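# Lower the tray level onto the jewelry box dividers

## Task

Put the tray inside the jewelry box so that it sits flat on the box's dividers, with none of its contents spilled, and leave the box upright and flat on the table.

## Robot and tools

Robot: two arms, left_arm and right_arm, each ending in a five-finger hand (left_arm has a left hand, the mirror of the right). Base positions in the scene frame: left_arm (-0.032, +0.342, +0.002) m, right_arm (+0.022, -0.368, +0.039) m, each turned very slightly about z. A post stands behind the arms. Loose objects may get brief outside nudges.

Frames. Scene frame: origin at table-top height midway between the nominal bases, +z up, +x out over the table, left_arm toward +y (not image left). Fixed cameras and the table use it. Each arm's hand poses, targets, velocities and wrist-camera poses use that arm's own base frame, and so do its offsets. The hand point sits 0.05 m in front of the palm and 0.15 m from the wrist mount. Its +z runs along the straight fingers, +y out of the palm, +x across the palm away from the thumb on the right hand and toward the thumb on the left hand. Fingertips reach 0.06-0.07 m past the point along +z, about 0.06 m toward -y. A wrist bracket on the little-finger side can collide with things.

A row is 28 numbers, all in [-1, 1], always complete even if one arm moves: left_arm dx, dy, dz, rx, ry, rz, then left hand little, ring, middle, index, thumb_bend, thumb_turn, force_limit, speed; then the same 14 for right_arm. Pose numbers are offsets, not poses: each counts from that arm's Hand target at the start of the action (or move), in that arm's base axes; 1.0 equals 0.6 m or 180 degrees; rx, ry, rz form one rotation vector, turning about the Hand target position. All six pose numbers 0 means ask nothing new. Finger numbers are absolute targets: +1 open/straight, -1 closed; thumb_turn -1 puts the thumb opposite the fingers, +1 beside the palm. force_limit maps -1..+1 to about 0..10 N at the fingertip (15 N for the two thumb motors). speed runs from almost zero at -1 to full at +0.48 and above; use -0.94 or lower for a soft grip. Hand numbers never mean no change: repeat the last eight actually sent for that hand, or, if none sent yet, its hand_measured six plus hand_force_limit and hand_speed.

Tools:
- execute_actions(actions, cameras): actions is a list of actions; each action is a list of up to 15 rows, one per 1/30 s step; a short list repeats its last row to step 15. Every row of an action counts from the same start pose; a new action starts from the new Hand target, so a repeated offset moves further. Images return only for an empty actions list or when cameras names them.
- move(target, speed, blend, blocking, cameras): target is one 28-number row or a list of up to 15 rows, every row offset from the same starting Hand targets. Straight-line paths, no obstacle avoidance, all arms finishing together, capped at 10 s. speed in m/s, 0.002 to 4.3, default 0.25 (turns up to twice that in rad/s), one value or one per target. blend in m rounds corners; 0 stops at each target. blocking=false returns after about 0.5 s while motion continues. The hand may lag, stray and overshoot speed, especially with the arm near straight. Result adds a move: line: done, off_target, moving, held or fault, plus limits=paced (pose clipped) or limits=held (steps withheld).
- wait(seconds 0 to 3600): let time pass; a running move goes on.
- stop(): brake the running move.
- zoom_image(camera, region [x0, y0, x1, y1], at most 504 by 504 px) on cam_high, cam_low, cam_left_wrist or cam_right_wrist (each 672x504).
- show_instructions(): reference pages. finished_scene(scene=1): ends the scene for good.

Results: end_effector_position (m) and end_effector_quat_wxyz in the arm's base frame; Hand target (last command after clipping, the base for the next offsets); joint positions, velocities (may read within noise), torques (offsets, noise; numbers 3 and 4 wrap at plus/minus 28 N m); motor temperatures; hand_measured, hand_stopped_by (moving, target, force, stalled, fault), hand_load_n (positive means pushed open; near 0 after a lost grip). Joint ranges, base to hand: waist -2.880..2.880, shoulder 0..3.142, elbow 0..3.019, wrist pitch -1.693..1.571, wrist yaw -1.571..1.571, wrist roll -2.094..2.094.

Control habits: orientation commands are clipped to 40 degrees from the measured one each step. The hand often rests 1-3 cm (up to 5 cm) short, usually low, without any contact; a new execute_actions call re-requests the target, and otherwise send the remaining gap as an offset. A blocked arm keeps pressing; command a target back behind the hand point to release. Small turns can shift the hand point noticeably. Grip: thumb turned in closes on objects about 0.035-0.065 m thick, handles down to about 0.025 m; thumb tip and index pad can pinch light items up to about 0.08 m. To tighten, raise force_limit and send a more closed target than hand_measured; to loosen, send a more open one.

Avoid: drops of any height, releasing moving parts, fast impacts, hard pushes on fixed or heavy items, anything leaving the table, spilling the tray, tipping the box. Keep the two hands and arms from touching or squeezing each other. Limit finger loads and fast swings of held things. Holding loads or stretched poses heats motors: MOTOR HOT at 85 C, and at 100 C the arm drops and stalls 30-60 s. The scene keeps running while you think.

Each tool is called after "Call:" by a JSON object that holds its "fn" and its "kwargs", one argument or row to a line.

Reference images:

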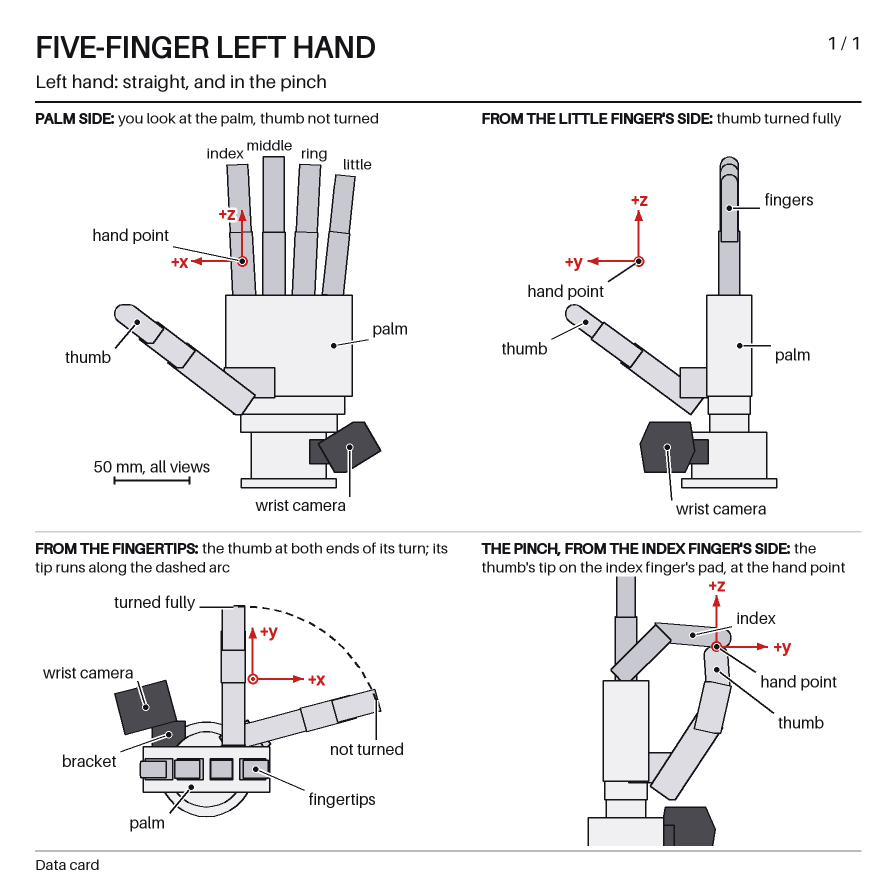

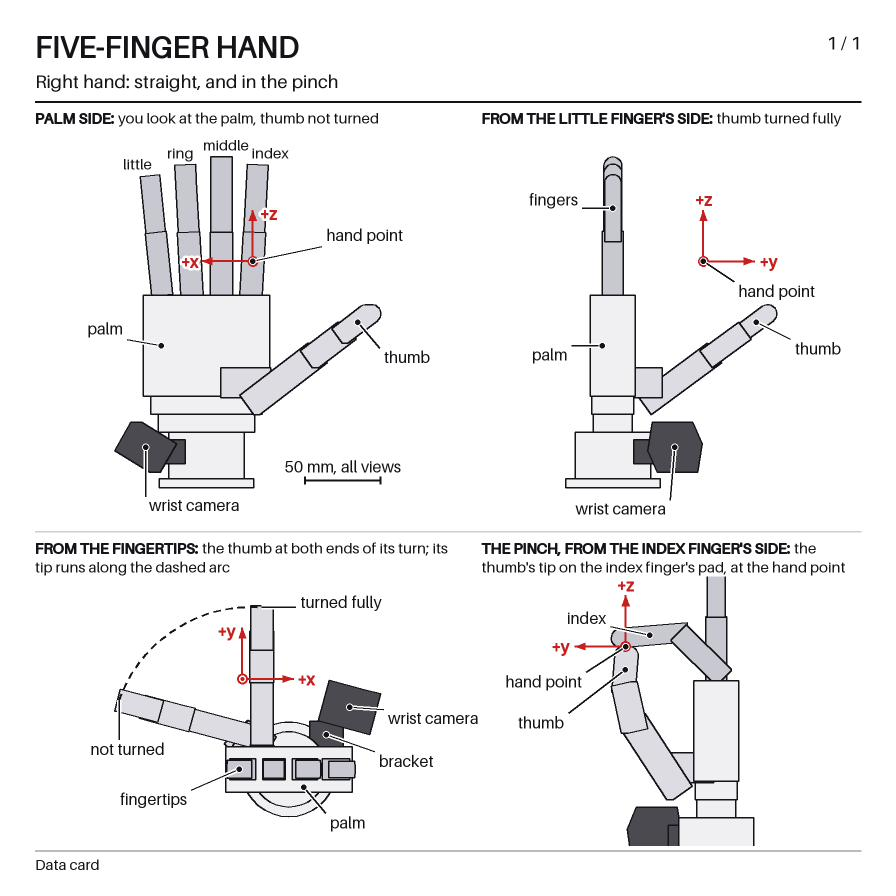

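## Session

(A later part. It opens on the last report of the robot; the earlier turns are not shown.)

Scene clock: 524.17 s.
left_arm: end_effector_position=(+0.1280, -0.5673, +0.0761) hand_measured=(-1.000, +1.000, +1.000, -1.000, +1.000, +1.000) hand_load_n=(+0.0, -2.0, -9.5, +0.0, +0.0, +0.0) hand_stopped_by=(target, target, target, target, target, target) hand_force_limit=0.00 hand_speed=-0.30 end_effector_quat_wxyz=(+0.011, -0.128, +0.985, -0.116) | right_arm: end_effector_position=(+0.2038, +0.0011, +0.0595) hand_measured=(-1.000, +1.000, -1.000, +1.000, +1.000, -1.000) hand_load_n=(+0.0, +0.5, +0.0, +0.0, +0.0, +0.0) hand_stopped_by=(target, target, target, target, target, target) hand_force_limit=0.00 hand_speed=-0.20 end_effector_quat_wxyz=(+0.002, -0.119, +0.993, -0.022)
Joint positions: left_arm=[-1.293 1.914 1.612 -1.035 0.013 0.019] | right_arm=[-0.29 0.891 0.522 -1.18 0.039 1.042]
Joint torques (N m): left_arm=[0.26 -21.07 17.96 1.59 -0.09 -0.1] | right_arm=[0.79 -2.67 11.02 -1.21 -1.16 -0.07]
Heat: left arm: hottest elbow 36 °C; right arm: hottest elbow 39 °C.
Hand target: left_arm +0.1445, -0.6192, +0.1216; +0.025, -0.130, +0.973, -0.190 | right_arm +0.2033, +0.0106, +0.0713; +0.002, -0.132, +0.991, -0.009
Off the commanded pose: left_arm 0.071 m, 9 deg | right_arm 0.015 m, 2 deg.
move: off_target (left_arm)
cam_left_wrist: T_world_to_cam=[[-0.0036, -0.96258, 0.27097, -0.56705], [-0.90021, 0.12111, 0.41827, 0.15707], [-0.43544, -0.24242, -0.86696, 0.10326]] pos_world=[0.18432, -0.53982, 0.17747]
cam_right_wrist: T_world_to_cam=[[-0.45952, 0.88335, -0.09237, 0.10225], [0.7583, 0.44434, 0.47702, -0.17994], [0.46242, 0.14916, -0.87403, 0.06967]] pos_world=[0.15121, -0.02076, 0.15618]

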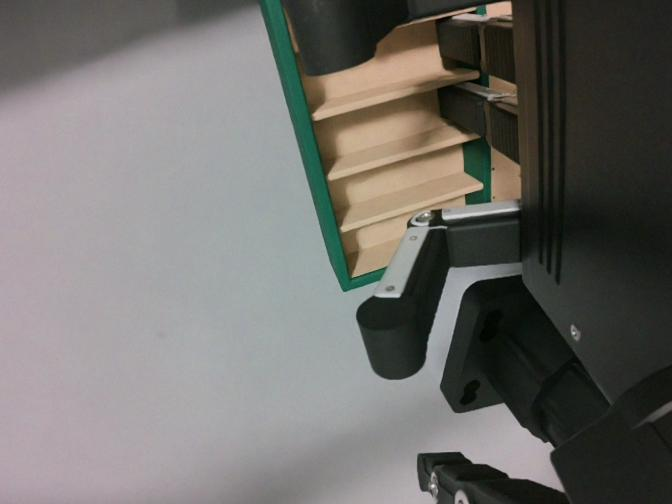

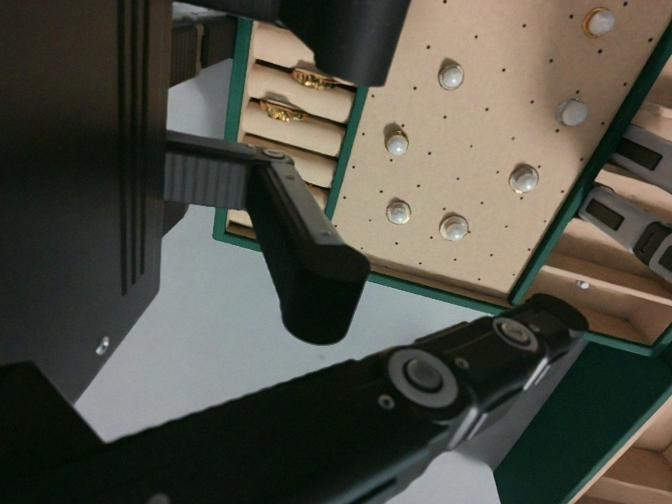

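Call:
{"fn": "move", "kwargs": {
  "target": [0.001,-0.005,0.04,0,0,0,-1,1,1,-1,1,1,0,-0.3,0,0,0.035,0,0,0,-1,1,-1,1,1,-1,0,-0.2],
  "speed": 0.03,
  "cameras": ["cam_left_wrist","cam_right_wrist"]
}}

Scene clock: 526.63 s.
left_arm: end_effector_position=(+0.1289, -0.5698, +0.0956) hand_measured=(-1.000, +1.000, +1.000, -1.000, +1.000, +1.000) hand_load_n=(+0.5, -2.5, -9.5, +0.0, +0.0, +0.0) hand_stopped_by=(target, target, target, target, target, target) hand_force_limit=0.00 hand_speed=-0.30 end_effector_quat_wxyz=(+0.011, -0.128, +0.986, -0.110) | right_arm: end_effector_position=(+0.2047, -0.0001, +0.0792) hand_measured=(-1.000, +1.000, -1.000, +1.000, +1.000, -1.000) hand_load_n=(+0.0, +0.0, +0.0, +0.0, +0.0, +0.0) hand_stopped_by=(target, target, target, target, target, target) hand_force_limit=0.00 hand_speed=-0.20 end_effector_quat_wxyz=(+0.002, -0.119, +0.993, -0.025)
Joint positions: left_arm=[-1.293 1.915 1.667 -1.101 0.012 0.019] | right_arm=[-0.29 0.868 0.567 -1.246 0.044 1.042]
Joint torques (N m): left_arm=[0.26 -21.42 18.26 1.73 -0.06 -0.11] | right_arm=[0.5 -2.32 11.26 -1.17 -1.34 -0.07]
Heat: left arm: hottest elbow 37 °C; right arm: hottest elbow 40 °C.
Hand target: left_arm +0.1451, -0.6222, +0.1457; +0.025, -0.130, +0.973, -0.190 | right_arm +0.2032, +0.0106, +0.0922; +0.002, -0.132, +0.991, -0.009
Off the commanded pose: left_arm 0.074 m, 9 deg | right_arm 0.017 m, 2 deg.
move: off_target (left_arm, right_arm)
cam_left_wrist: T_world_to_cam=[[-0.00278, -0.96579, 0.25929, -0.57558], [-0.89928, 0.11582, 0.42176, 0.14663], [-0.43737, -0.232, -0.86884, 0.12637]] pos_world=[0.18553, -0.54356, 0.19719]
cam_right_wrist: T_world_to_cam=[[-0.4594, 0.88301, -0.0962, 0.10577], [0.75842, 0.44632, 0.47497, -0.18936], [0.46234, 0.14524, -0.87473, 0.08672]] pos_world=[0.15211, -0.02147, 0.17597]

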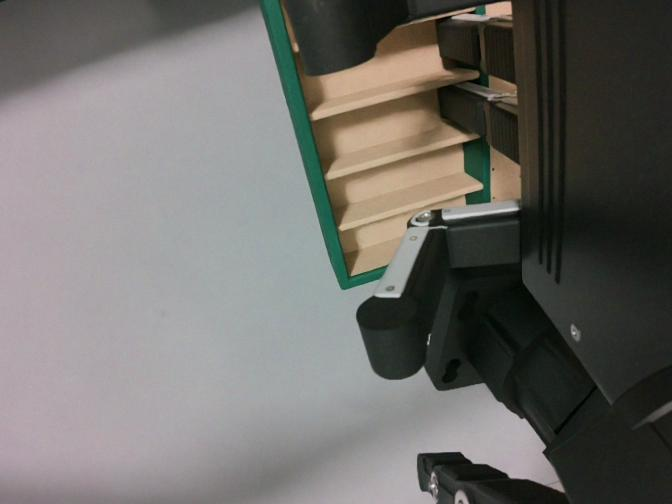

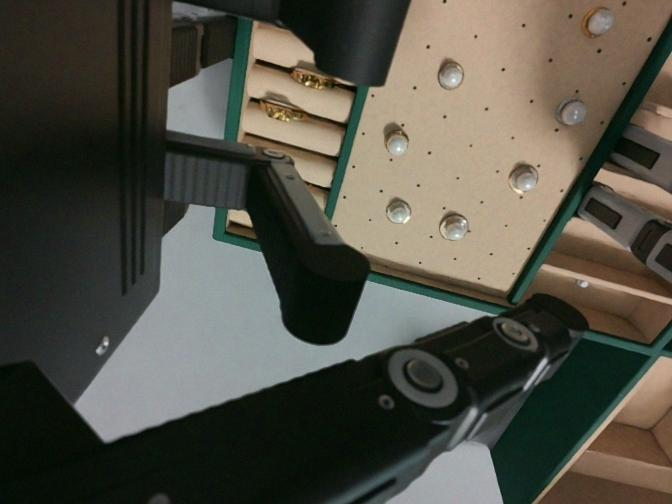

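Call:
{"fn": "move", "kwargs": {
  "target": [0.001,-0.003,0.07,0,0,0,-1,1,1,-1,1,1,0,-0.3,0,0,0.07,0,0,0,-1,1,-1,1,1,-1,0,-0.2],
  "speed": 0.04,
  "cameras": ["cam_left_wrist","cam_right_wrist","cam_high"]
}}

Scene clock: 533.70 s.
left_arm: end_effector_position=(+0.1302, -0.5734, +0.1327) hand_measured=(-1.000, +1.000, +1.000, -1.000, +1.000, +1.000) hand_load_n=(+0.0, -3.5, -10.0, +0.0, +0.0, +0.0) hand_stopped_by=(target, target, target, target, target, target) hand_force_limit=0.00 hand_speed=-0.30 end_effector_quat_wxyz=(+0.010, -0.128, +0.986, -0.103) | right_arm: end_effector_position=(+0.2063, -0.0016, +0.1199) hand_measured=(-1.000, +1.000, -1.000, +1.000, +1.000, -1.000) hand_load_n=(+0.0, +0.5, +0.0, +0.0, +0.0, +0.0) hand_stopped_by=(target, target, target, target, target, target) hand_force_limit=0.00 hand_speed=-0.20 end_effector_quat_wxyz=(+0.001, -0.119, +0.993, -0.027)
Joint positions: left_arm=[-1.293 1.915 1.766 -1.214 0.01 0.019] | right_arm=[-0.29 0.839 0.664 -1.372 0.049 1.042]
Joint torques (N m): left_arm=[0.26 -22.07 18.66 1.92 -0.01 -0.1] | right_arm=[0.62 -2.61 11.74 -1.33 -1.59 -0.06]
Heat: left arm: hottest elbow 38 °C; right arm: hottest elbow 41 °C.
Hand target: left_arm +0.1457, -0.6240, +0.1877; +0.025, -0.130, +0.973, -0.190 | right_arm +0.2033, +0.0106, +0.1342; +0.002, -0.132, +0.991, -0.009
Off the commanded pose: left_arm 0.076 m, 10 deg | right_arm 0.019 m, 3 deg.
move: off_target (left_arm, right_arm)
cam_left_wrist: T_world_to_cam=[[-0.00189, -0.9691, 0.24665, -0.58904], [-0.89826, 0.11004, 0.42547, 0.12858], [-0.43947, -0.22076, -0.87071, 0.16531]] pos_world=[0.18703, -0.54849, 0.23452]
cam_right_wrist: T_world_to_cam=[[-0.45943, 0.88254, -0.10021, 0.1122], [0.75877, 0.44862, 0.47223, -0.20895], [0.46172, 0.14092, -0.87576, 0.12212]] pos_world=[0.15371, -0.02249, 0.21687]
Images, in order (width x height): cam_high 672x504, cam_left_wrist 672x504, cam_right_wrist 672x504.

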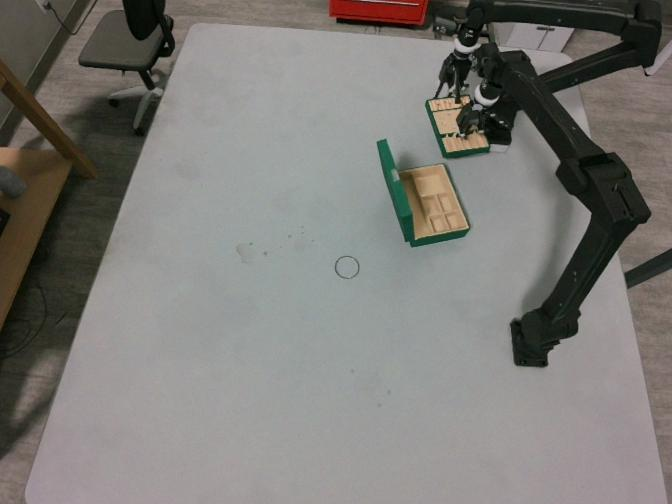

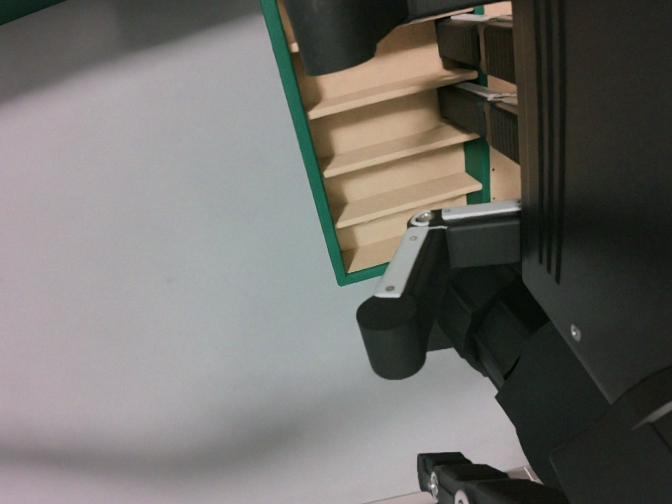

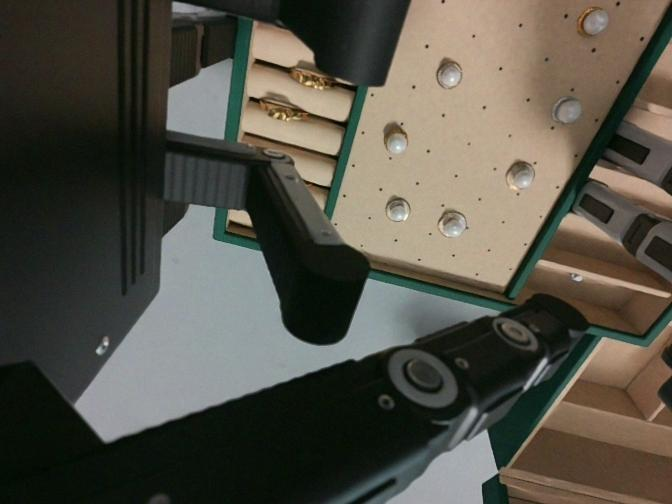

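Call:
{"fn": "move", "kwargs": {
  "target": [0.0082,0.0333,0,0,0,0,-1,1,1,-1,1,1,0,-0.3,0.0083,0.0335,0,0,0,0,-1,1,-1,1,1,-1,0,-0.2],
  "speed": 0.03,
  "cameras": ["cam_left_wrist","cam_right_wrist"]
}}

Scene clock: 538.13 s.
left_arm: end_effector_position=(+0.1344, -0.5691, +0.1415) hand_measured=(-1.000, +1.000, +1.000, -1.000, +1.000, +1.000) hand_load_n=(+0.0, -8.5, -12.5, +0.0, +0.0, +0.0) hand_stopped_by=(target, target, target, target, target, target) hand_force_limit=0.00 hand_speed=-0.30 end_effector_quat_wxyz=(+0.011, -0.130, +0.986, -0.105) | right_arm: end_effector_position=(+0.2129, +0.0088, +0.1233) hand_measured=(-1.000, +1.000, -1.000, +1.000, +1.000, -1.000) hand_load_n=(+0.0, +0.5, +0.0, +0.0, +0.0, +0.0) hand_stopped_by=(target, target, target, target, target, target) hand_force_limit=0.00 hand_speed=-0.20 end_effector_quat_wxyz=(+0.005, -0.128, +0.991, -0.041)
Joint positions: left_arm=[-1.284 1.9 1.766 -1.225 0.01 0.024] | right_arm=[-0.207 0.838 0.676 -1.372 0.075 1.105]
Joint torques (N m): left_arm=[1.08 -24.06 13.31 2.97 0.14 0.02] | right_arm=[2.08 -2.43 10.8 -1.46 -2.69 0.32]
Heat: left arm: hottest elbow 39 °C; right arm: hottest elbow 42 °C.
Hand target: left_arm +0.1507, -0.6040, +0.1879; +0.025, -0.130, +0.973, -0.190 | right_arm +0.2082, +0.0307, +0.1342; +0.002, -0.132, +0.991, -0.009
Off the commanded pose: left_arm 0.060 m, 10 deg | right_arm 0.025 m, 4 deg.
move: off_target (left_arm, right_arm)
cam_left_wrist: T_world_to_cam=[[0.00064, -0.96818, 0.25026, -0.58727], [-0.89953, 0.10877, 0.4231, 0.12796], [-0.43686, -0.22539, -0.87084, 0.17269]] pos_world=[0.19092, -0.54357, 0.24321]
cam_right_wrist: T_world_to_cam=[[-0.4751, 0.8704, -0.12914, 0.11343], [0.74523, 0.47605, 0.46692, -0.21691], [0.46788, 0.1256, -0.87482, 0.11927]] pos_world=[0.15973, -0.01045, 0.22027]

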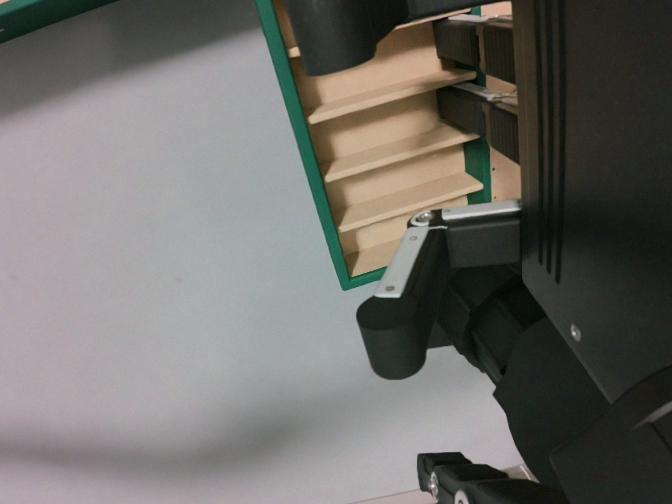

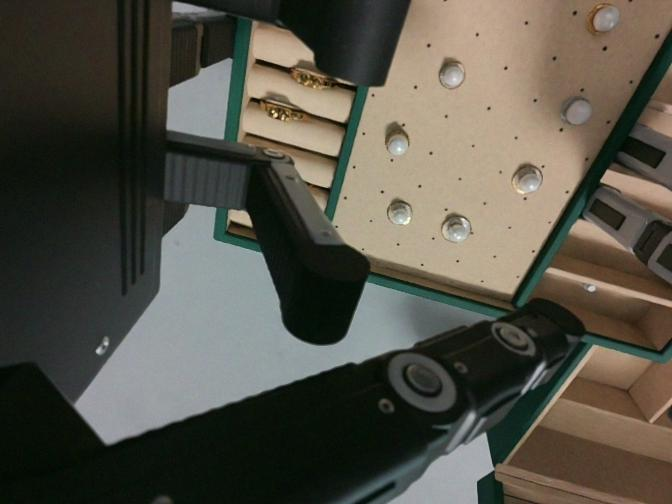

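Call:
{"fn": "move", "kwargs": {
  "target": [0.0080,0.0480,-0.008,0,0,0,-1,1,1,-1,1,1,0,-0.3,0.0127,0.0300,0,0,0,0,-1,1,-1,1,1,-1,0,-0.2],
  "speed": 0.03,
  "cameras": ["cam_left_wrist","cam_right_wrist"]
}}

Scene clock: 541.63 s.
left_arm: end_effector_position=(+0.1388, -0.5426, +0.1469) hand_measured=(-1.000, +1.000, +1.000, -1.000, +1.000, +1.000) hand_load_n=(+0.0, -5.0, -11.0, +0.0, +0.0, +0.0) hand_stopped_by=(target, target, target, target, target, target) hand_force_limit=0.00 hand_speed=-0.30 end_effector_quat_wxyz=(+0.011, -0.129, +0.985, -0.111) | right_arm: end_effector_position=(+0.2174, +0.0313, +0.1240) hand_measured=(-1.000, +1.000, -1.000, +1.000, +1.000, -1.000) hand_load_n=(+0.0, +0.5, +0.0, +0.0, +0.0, +0.0) hand_stopped_by=(target, target, target, target, target, target) hand_force_limit=0.00 hand_speed=-0.20 end_effector_quat_wxyz=(+0.009, -0.127, +0.991, -0.036)
Joint positions: left_arm=[-1.263 1.824 1.671 -1.195 0.017 0.046] | right_arm=[-0.104 0.838 0.676 -1.374 0.067 1.21]
Joint torques (N m): left_arm=[1.14 -22.3 12.12 3.32 0.19 0] | right_arm=[1.61 -0.91 11.54 -1.11 -2.33 0.27]
Heat: left arm: hottest elbow 39 °C; right arm: hottest elbow 42 °C.
Hand target: left_arm +0.1555, -0.5751, +0.1829; +0.025, -0.130, +0.973, -0.190 | right_arm +0.2159, +0.0487, +0.1342; +0.002, -0.132, +0.991, -0.009
Off the commanded pose: left_arm 0.052 m, 9 deg | right_arm 0.020 m, 3 deg.
move: off_target (left_arm, right_arm)
cam_left_wrist: T_world_to_cam=[[-0.00132, -0.96544, 0.26062, -0.56272], [-0.89984, 0.11484, 0.42083, 0.13035], [-0.43622, -0.23396, -0.86889, 0.18034]] pos_world=[0.19522, -0.51605, 0.24849]
cam_right_wrist: T_world_to_cam=[[-0.47309, 0.87238, -0.12308, 0.09492], [0.74257, 0.47001, 0.47717, -0.23178], [0.47411, 0.13435, -0.87015, 0.11276]] pos_world=[0.16356, 0.01099, 0.2204]

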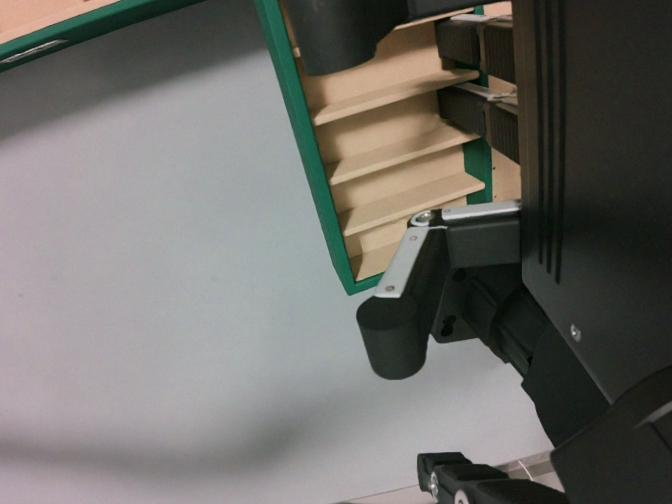

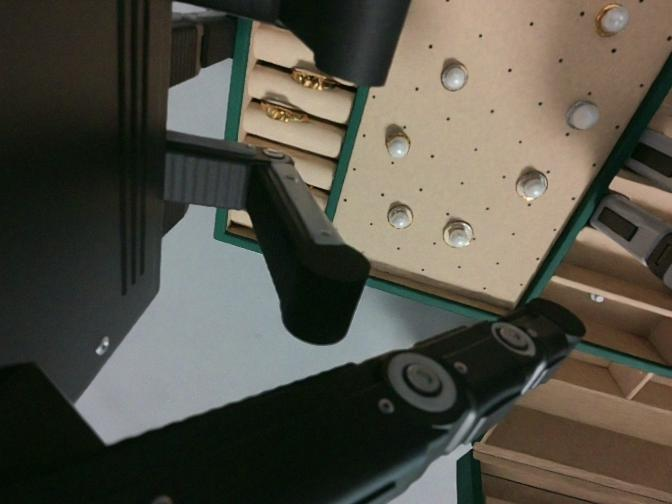

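Call:
{"fn": "move", "kwargs": {
  "target": [0.0147,0.0730,-0.015,0,0,0,-1,1,1,-1,1,1,0,-0.3,0.0150,0.0730,0,0,0,0,-1,1,-1,1,1,-1,0,-0.2],
  "speed": 0.04,
  "cameras": ["cam_left_wrist","cam_right_wrist"]
}}

Scene clock: 545.07 s.
left_arm: end_effector_position=(+0.1445, -0.4989, +0.1408) hand_measured=(-1.000, +1.000, +1.000, -1.000, +1.000, +1.000) hand_load_n=(+0.0, -4.5, -11.0, +0.0, +0.0, +0.0) hand_stopped_by=(target, target, target, target, target, target) hand_force_limit=0.00 hand_speed=-0.30 end_effector_quat_wxyz=(+0.007, -0.127, +0.985, -0.113) | right_arm: end_effector_position=(+0.2212, +0.0740, +0.1193) hand_measured=(-1.000, +1.000, -1.000, +1.000, +1.000, -1.000) hand_load_n=(+0.0, +0.5, +0.0, +0.0, +0.0, +0.0) hand_stopped_by=(target, target, target, target, target, target) hand_force_limit=0.00 hand_speed=-0.20 end_effector_quat_wxyz=(+0.001, -0.123, +0.992, -0.033)
Joint positions: left_arm=[-1.225 1.723 1.514 -1.138 0.036 0.085] | right_arm=[0.105 0.871 0.679 -1.376 0.066 1.43]
Joint torques (N m): left_arm=[1.32 -20.54 12.14 3.29 0.1 0] | right_arm=[1.9 -1.49 12.74 -0.53 -2.28 0.14]
Heat: left arm: hottest elbow 39 °C; right arm: hottest elbow 42 °C.
Hand target: left_arm +0.1644, -0.5313, +0.1740; +0.025, -0.130, +0.973, -0.190 | right_arm +0.2249, +0.0925, +0.1343; +0.002, -0.132, +0.991, -0.009
Off the commanded pose: left_arm 0.050 m, 9 deg | right_arm 0.024 m, 3 deg.
move: off_target (left_arm, right_arm)
cam_left_wrist: T_world_to_cam=[[-0.00299, -0.96401, 0.26586, -0.51872], [-0.89603, 0.12062, 0.4273, 0.1345], [-0.44399, -0.23694, -0.86414, 0.18669]] pos_world=[0.20185, -0.47204, 0.24176]
cam_right_wrist: T_world_to_cam=[[-0.46609, 0.87769, -0.11148, 0.05552], [0.7551, 0.46029, 0.46686, -0.25332], [0.46107, 0.13342, -0.87728, 0.10487]] pos_world=[0.16881, 0.05388, 0.21646]

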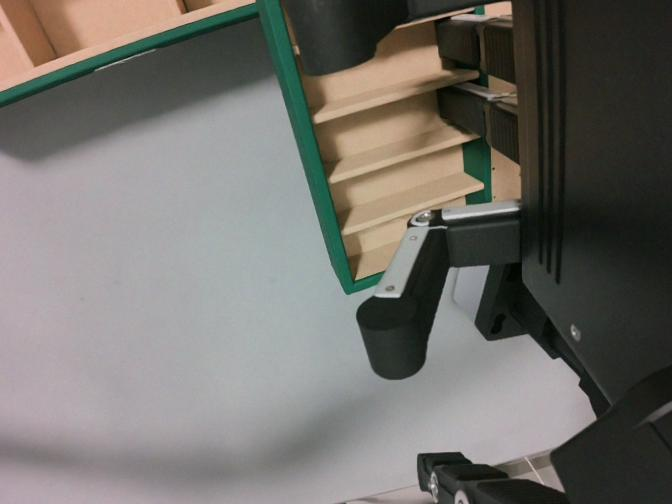

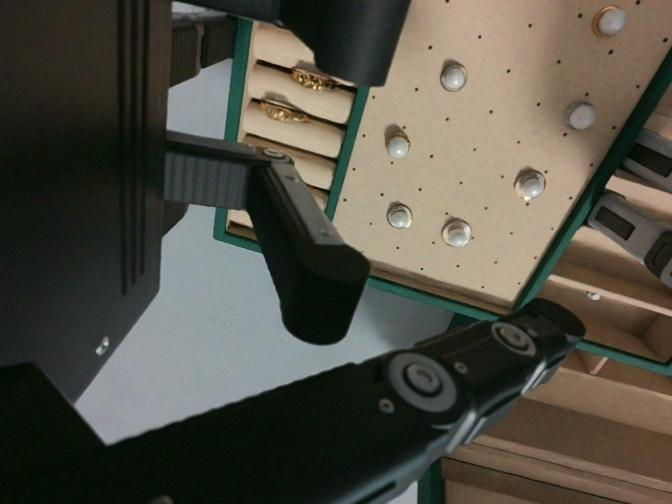

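Call:
{"fn": "move", "kwargs": {
  "target": [0.0183,0.0914,-0.003,0,0,0,-1,1,1,-1,1,1,0,-0.3,0.0187,0.0913,0.006,0,0,0,-1,1,-1,1,1,-1,0,-0.2],
  "speed": 0.04,
  "cameras": ["cam_left_wrist","cam_right_wrist","cam_high"]
}}

Scene clock: 550.80 s.
left_arm: end_effector_position=(+0.1537, -0.4475, +0.1442) hand_measured=(-1.000, +1.000, +1.000, -1.000, +1.000, +1.000) hand_load_n=(+0.0, -2.5, -12.0, +0.0, -0.5, +0.0) hand_stopped_by=(target, target, target, target, target, target) hand_force_limit=0.00 hand_speed=-0.30 end_effector_quat_wxyz=(+0.003, -0.126, +0.985, -0.120) | right_arm: end_effector_position=(+0.2293, +0.1240, +0.1206) hand_measured=(-1.000, +1.000, -1.000, +1.000, +1.000, -1.000) hand_load_n=(+0.0, +0.0, +0.0, +0.5, +0.0, +0.5) hand_stopped_by=(target, target, target, target, target, target) hand_force_limit=0.00 hand_speed=-0.20 end_effector_quat_wxyz=(-0.007, -0.117, +0.992, -0.035)
Joint positions: left_arm=[-1.168 1.6 1.366 -1.102 0.06 0.142] | right_arm=[0.327 0.948 0.725 -1.376 0.066 1.664]
Joint torques (N m): left_arm=[1.61 -18.08 11.89 3.11 0.06 -0.03] | right_arm=[1.96 -2.43 13.16 0.16 -2.25 0.04]
Motor temperatures (°C): left_arm=[22 34 39 21 19 21] | right_arm=[21 26 43 20 28 25]
Heat: left arm: hottest elbow 39 °C; right arm: hottest elbow 43 °C.
Hand target: left_arm +0.1752, -0.4766, +0.1721; +0.025, -0.130, +0.973, -0.190 | right_arm +0.2361, +0.1473, +0.1379; +0.002, -0.132, +0.991, -0.009
Off the commanded pose: left_arm 0.046 m, 8 deg | right_arm 0.030 m, 4 deg.
move: off_target (left_arm, right_arm)
cam_left_wrist: T_world_to_cam=[[-0.00533, -0.95973, 0.28088, -0.46997], [-0.89333, 0.13079, 0.42995, 0.13881], [-0.44938, -0.24863, -0.85805, 0.20067]] pos_world=[0.21168, -0.41931, 0.24451]
cam_right_wrist: T_world_to_cam=[[-0.4579, 0.88226, -0.10934, 0.01283], [0.76738, 0.45434, 0.45244, -0.28339], [0.44884, 0.12327, -0.88507, 0.10067]] pos_world=[0.17816, 0.10503, 0.21871]
Images, in order (width x height): cam_high 672x504, cam_left_wrist 672x504, cam_right_wrist 672x504.

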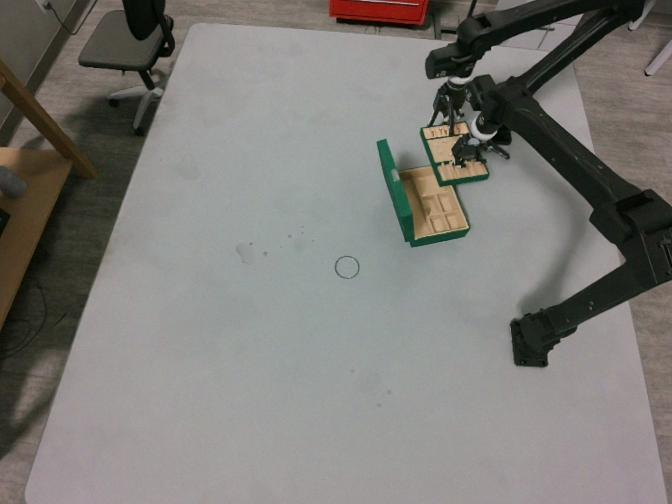

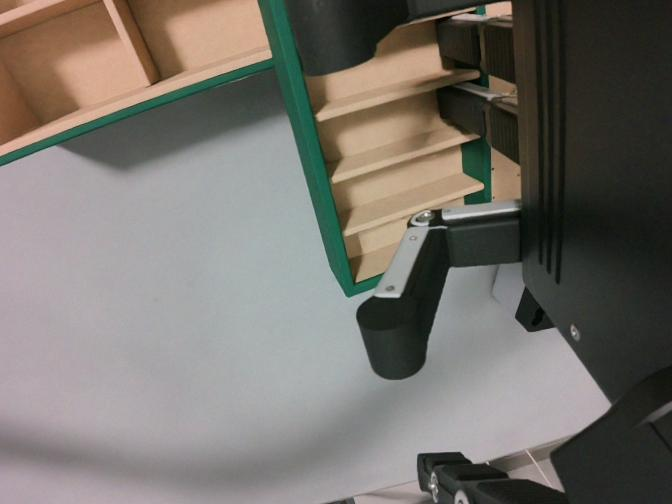

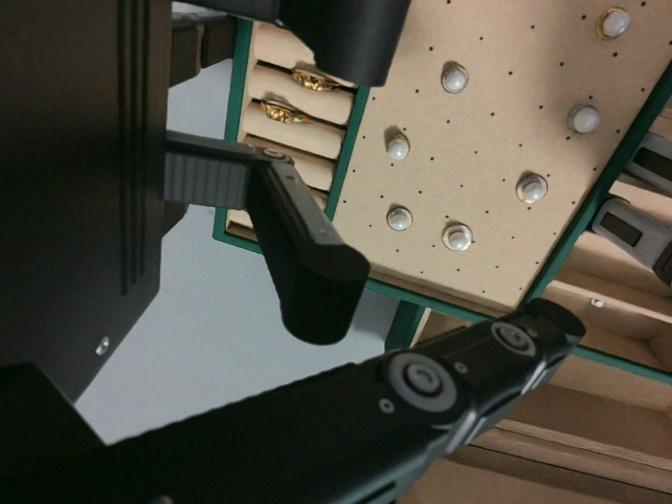

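Call:
{"fn": "move", "kwargs": {
  "target": [0.0264,0.0936,-0.017,0,0,0,-1,1,1,-1,1,1,0,-0.3,0.0268,0.0935,0,0,0,0,-1,1,-1,1,1,-1,0,-0.2],
  "speed": 0.04,
  "cameras": ["cam_left_wrist","cam_right_wrist"]
}}

Scene clock: 557.93 s.
left_arm: end_effector_position=(+0.1699, -0.3951, +0.1370) hand_measured=(-1.000, +1.000, +1.000, -1.000, +1.000, +1.000) hand_load_n=(+0.0, -1.5, -11.0, +0.0, +0.0, +0.0) hand_stopped_by=(target, target, target, target, target, target) hand_force_limit=0.00 hand_speed=-0.30 end_effector_quat_wxyz=(+0.000, -0.127, +0.984, -0.128) | right_arm: end_effector_position=(+0.2455, +0.1760, +0.1197) hand_measured=(-1.000, +1.000, -1.000, +1.000, +1.000, -1.000) hand_load_n=(+0.0, +0.0, +0.0, +0.5, +0.0, +0.0) hand_stopped_by=(target, target, target, target, target, target) hand_force_limit=0.00 hand_speed=-0.20 end_effector_quat_wxyz=(-0.010, -0.114, +0.993, -0.036)
Joint positions: left_arm=[-1.084 1.495 1.224 -1.059 0.089 0.22] | right_arm=[0.497 1.067 0.795 -1.344 0.06 1.841]
Joint torques (N m): left_arm=[1.49 -16.26 11.59 2.84 0.13 -0.02] | right_arm=[1.9 -3.43 13.37 0.42 -2.04 0]
Heat: left arm: hottest elbow 39 °C; right arm: hottest elbow 44 °C.
Hand target: left_arm +0.1912, -0.4204, +0.1619; +0.025, -0.130, +0.973, -0.190 | right_arm +0.2521, +0.2034, +0.1378; +0.001, -0.132, +0.991, -0.009
Off the commanded pose: left_arm 0.041 m, 8 deg | right_arm 0.034 m, 4 deg.
move: off_target (left_arm, right_arm)
cam_left_wrist: T_world_to_cam=[[-0.00263, -0.95526, 0.29574, -0.41828], [-0.89183, 0.13602, 0.43144, 0.15112], [-0.45236, -0.26262, -0.85229, 0.20892]] pos_world=[0.22818, -0.36526, 0.23656]
cam_right_wrist: T_world_to_cam=[[-0.45248, 0.88493, -0.11026, -0.02744], [0.77214, 0.45063, 0.44803, -0.31908], [0.44616, 0.11759, -0.88719, 0.08811]] pos_world=[0.19465, 0.1577, 0.2181]

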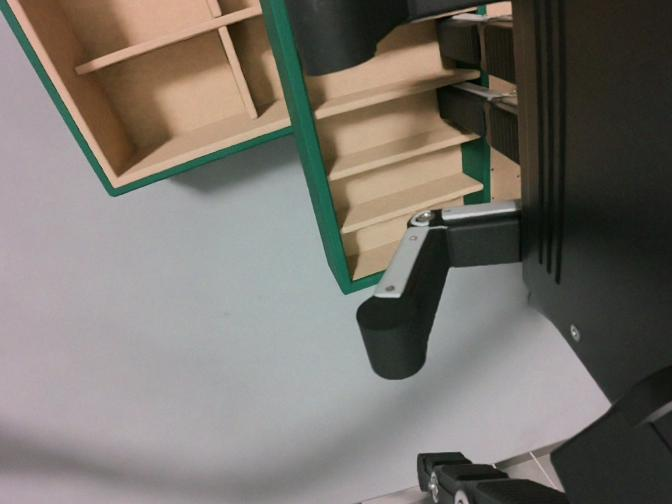

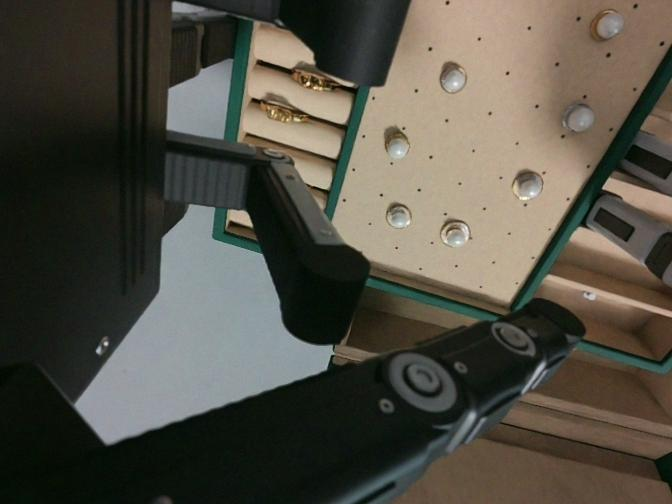

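Call:
{"fn": "zoom_image", "kwargs": {
  "camera": "cam_left_wrist",
  "region": [80, 60, 400, 320]
}}

Call:
{"fn": "zoom_image", "kwargs": {
  "camera": "cam_right_wrist",
  "region": [200, 210, 672, 504]
}}

Scaled by 1.575 from the camera's image (finer frame: 960x720).

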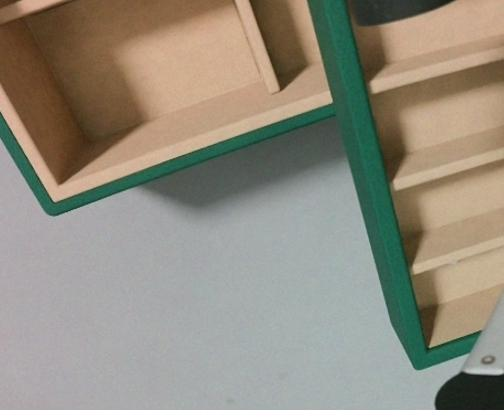

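Scaled by 1.068 from the camera's image (finer frame: 960x720).

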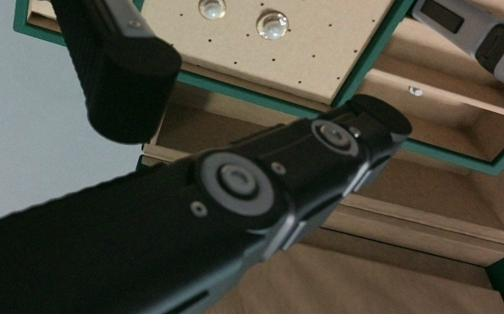

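Call:
{"fn": "move", "kwargs": {
  "target": [0.0527,0.0920,-0.005,0,0,0,-1,1,1,-1,1,1,0,-0.3,0.0530,0.0919,0,0,0,0,-1,1,-1,1,1,-1,0,-0.2],
  "speed": 0.04,
  "cameras": ["cam_left_wrist","cam_right_wrist","cam_high"]
}}

Scene clock: 569.97 s.
left_arm: end_effector_position=(+0.2024, -0.3438, +0.1372) hand_measured=(-1.000, +1.000, +1.000, -1.000, +1.000, +1.000) hand_load_n=(+0.0, +0.0, -11.0, +0.0, +0.0, +0.0) hand_stopped_by=(target, target, target, target, target, target) hand_force_limit=0.00 hand_speed=-0.30 end_effector_quat_wxyz=(-0.003, -0.130, +0.982, -0.135) | right_arm: end_effector_position=(+0.2793, +0.2270, +0.1200) hand_measured=(-1.000, +1.000, -1.000, +1.000, +1.000, -1.000) hand_load_n=(+0.0, +0.0, +0.0, +0.5, +0.0, +0.0) hand_stopped_by=(target, target, target, target, target, target) hand_force_limit=0.00 hand_speed=-0.20 end_effector_quat_wxyz=(-0.010, -0.112, +0.993, -0.037)
Joint positions: left_arm=[-0.952 1.421 1.144 -1.056 0.131 0.341] | right_arm=[0.589 1.228 0.916 -1.31 0.057 1.937]
Joint torques (N m): left_arm=[1.2 -14.8 11.34 2.62 0.32 -0.04] | right_arm=[2.2 -6.01 13.53 0.54 -1.92 -0.08]
Heat: left arm: hottest elbow 37 °C; right arm: hottest elbow 45 °C.
Hand target: left_arm +0.2228, -0.3652, +0.1590; +0.025, -0.130, +0.973, -0.190 | right_arm +0.2840, +0.2586, +0.1380; +0.002, -0.132, +0.991, -0.008
Off the commanded pose: left_arm 0.037 m, 7 deg | right_arm 0.036 m, 4 deg.
move: off_target (left_arm, right_arm)
cam_left_wrist: T_world_to_cam=[[0.00363, -0.9504, 0.31101, -0.37097], [-0.89068, 0.13832, 0.43308, 0.17341], [-0.45462, -0.27858, -0.846, 0.23137]] pos_world=[0.26098, -0.3121, 0.23601]
cam_right_wrist: T_world_to_cam=[[-0.44857, 0.88672, -0.11188, -0.05855], [0.77391, 0.44798, 0.44763, -0.36811], [0.44704, 0.11421, -0.88719, 0.06771]] pos_world=[0.22835, 0.20909, 0.2183]
Images, in order (width x height): cam_high 672x504, cam_left_wrist 672x504, cam_right_wrist 672x504.

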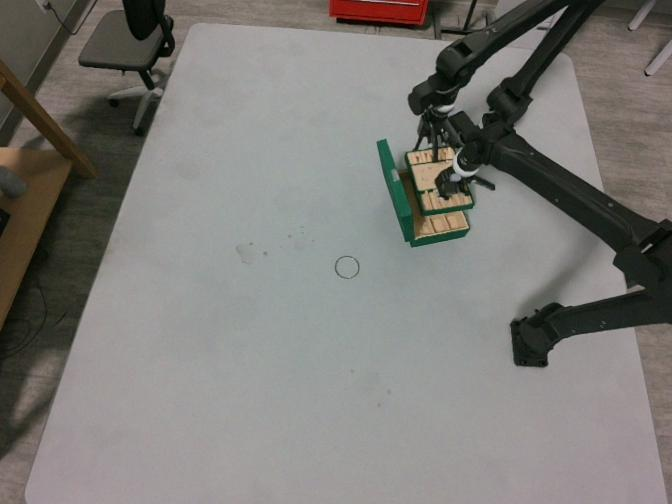

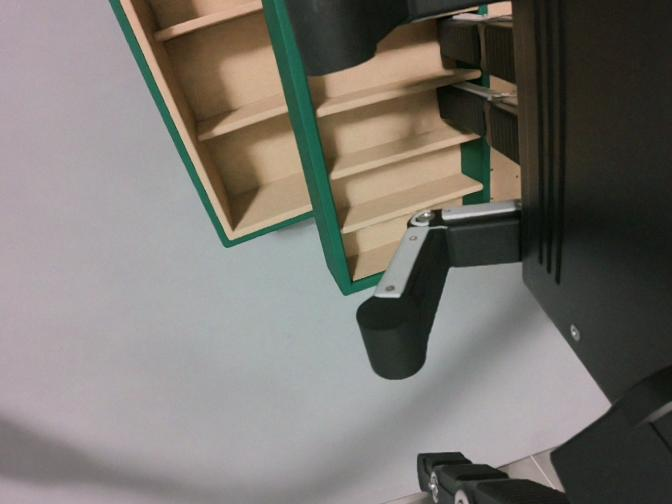

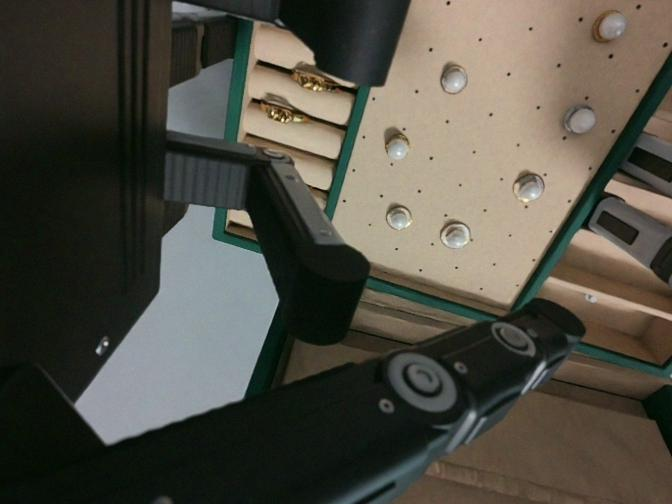

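Call:
{"fn": "zoom_image", "kwargs": {
  "camera": "cam_left_wrist",
  "region": [180, 150, 400, 320]
}}

Call:
{"fn": "zoom_image", "kwargs": {
  "camera": "cam_right_wrist",
  "region": [200, 200, 672, 504]
}}

Call:
{"fn": "zoom_image", "kwargs": {
  "camera": "cam_high",
  "region": [360, 120, 500, 260]
}}

Scaled by 2.291 from the camera's image (finer frame: 960x720).

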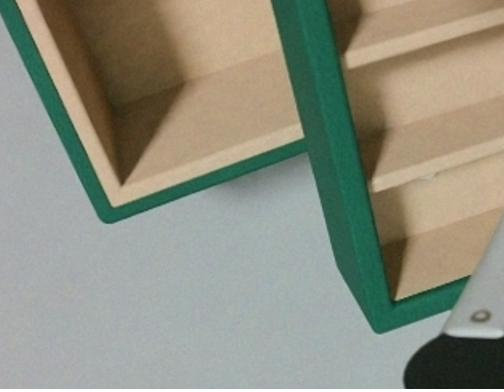

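Scaled by 1.068 from the camera's image (finer frame: 960x720).

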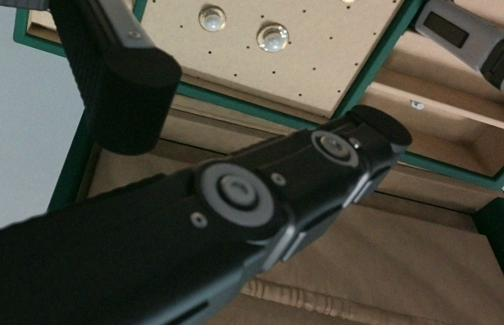

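Scaled by 3.600 from the camera's image (finer frame: 960x720).

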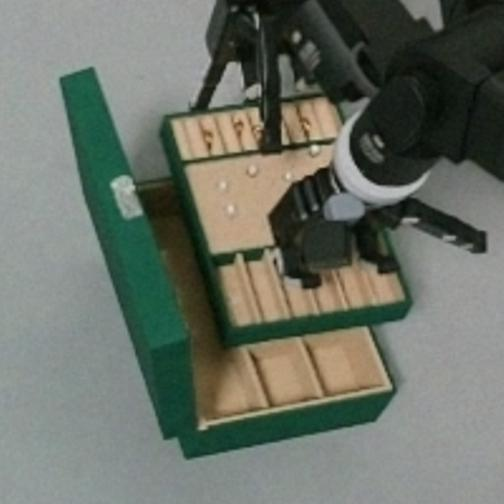

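Call:
{"fn": "move", "kwargs": {
  "target": [0.0176,0.0307,-0.003,0,0,0,-1,1,1,-1,1,1,0,-0.3,0.0283,0.0361,0,0,0,0.0194,-1,1,-1,1,1,-1,0,-0.2],
  "speed": 0.03,
  "cameras": ["cam_left_wrist","cam_right_wrist"]
}}

Call:
{"fn": "zoom_image", "kwargs": {
  "camera": "cam_left_wrist",
  "region": [180, 0, 500, 320]
}}

Scene clock: 584.97 s.
left_arm: end_effector_position=(+0.2148, -0.3266, +0.1366) hand_measured=(-1.000, +1.000, +1.000, -1.000, +1.000, +1.000) hand_load_n=(+0.0, -1.0, -9.5, +0.0, +0.0, +0.0) hand_stopped_by=(target, target, target, target, target, target) hand_force_limit=0.00 hand_speed=-0.30 end_effector_quat_wxyz=(-0.002, -0.133, +0.981, -0.138) | right_arm: end_effector_position=(+0.2961, +0.2466, +0.1190) hand_measured=(-1.000, +1.000, -1.000, +1.000, +1.000, -1.000) hand_load_n=(+0.0, +0.0, +0.0, +0.5, +0.0, +0.0) hand_stopped_by=(target, target, target, target, target, target) hand_force_limit=0.00 hand_speed=-0.20 end_effector_quat_wxyz=(-0.013, -0.131, +0.991, -0.038)
Joint positions: left_arm=[-0.901 1.401 1.123 -1.054 0.144 0.383] | right_arm=[0.604 1.306 0.981 -1.304 0.056 1.914]
Joint torques (N m): left_arm=[0.91 -14.39 11.12 2.5 0.46 -0.01] | right_arm=[2.2 -6.89 13.68 0.69 -1.81 -0.35]
Motor temperatures (°C): left_arm=[22 33 36 22 19 21] | right_arm=[22 26 48 20 30 25]
Heat: left arm: hottest elbow 36 °C; right arm: hottest elbow 48 °C.
Hand target: left_arm +0.2334, -0.3467, +0.1570; +0.025, -0.130, +0.973, -0.190 | right_arm +0.3010, +0.2802, +0.1379; +0.002, -0.162, +0.987, -0.009
Off the commanded pose: left_arm 0.034 m, 7 deg | right_arm 0.039 m, 5 deg.
move: off_target (left_arm, right_arm)
cam_left_wrist: T_world_to_cam=[[0.01028, -0.94846, 0.31672, -0.35605], [-0.89212, 0.13437, 0.43135, 0.1816], [-0.45167, -0.28698, -0.84477, 0.23777]] pos_world=[0.27306, -0.29387, 0.2353]
cam_right_wrist: T_world_to_cam=[[-0.48246, 0.86894, -0.11037, -0.05421], [0.75994, 0.47791, 0.44056, -0.39181], [0.43556, 0.12868, -0.89092, 0.05741]] pos_world=[0.24659, 0.22697, 0.21778]

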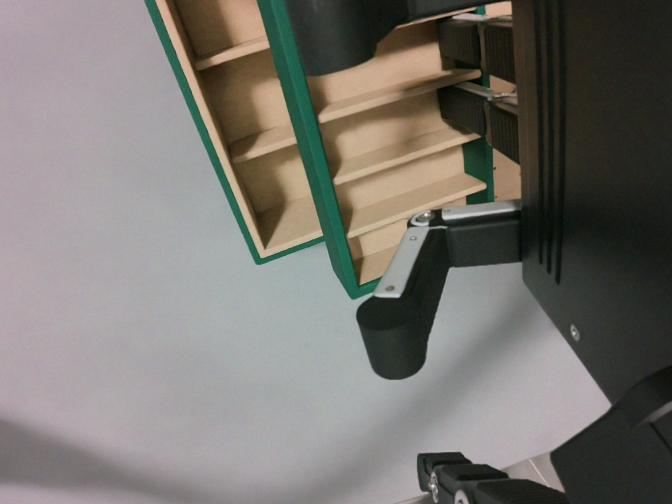

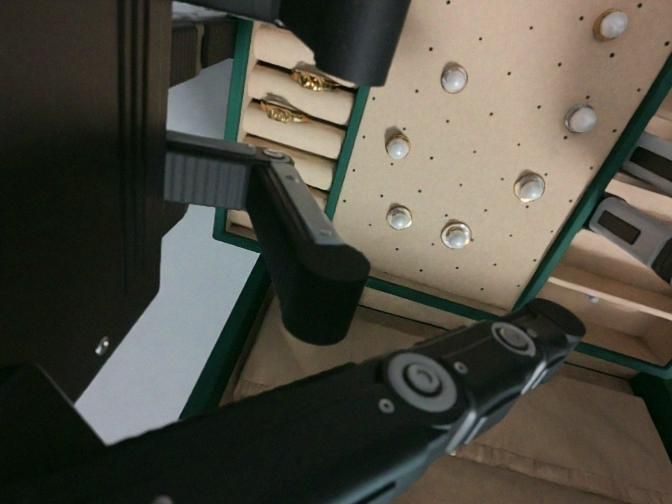

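Scaled by 1.575 from the camera's image (finer frame: 960x720).

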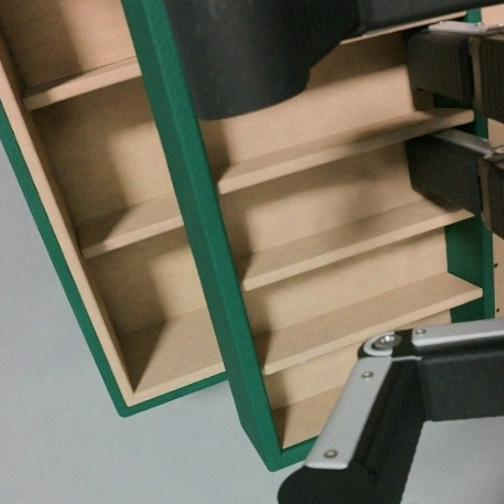

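Call:
{"fn": "zoom_image", "kwargs": {
  "camera": "cam_right_wrist",
  "region": [180, 200, 672, 504]
}}

Scaled by 1.024 from the camera's image (finer frame: 960x720).

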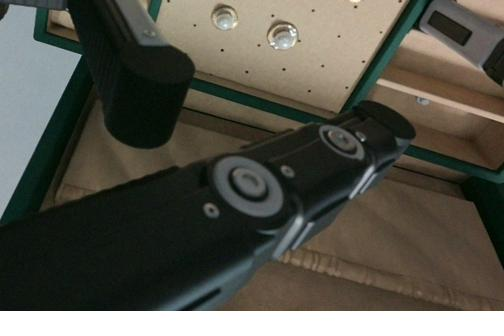

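Call:
{"fn": "zoom_image", "kwargs": {
  "camera": "cam_left_wrist",
  "region": [300, 230, 400, 310]
}}

Scaled by 5.040 from the camera's image (finer frame: 960x720).

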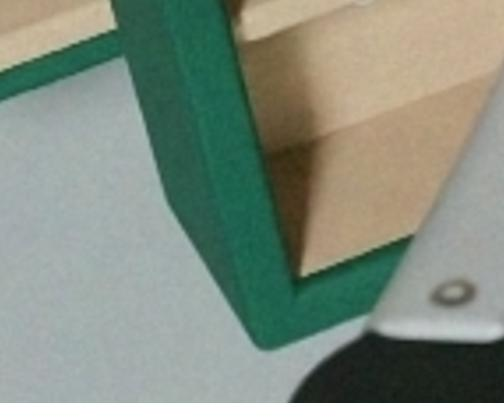

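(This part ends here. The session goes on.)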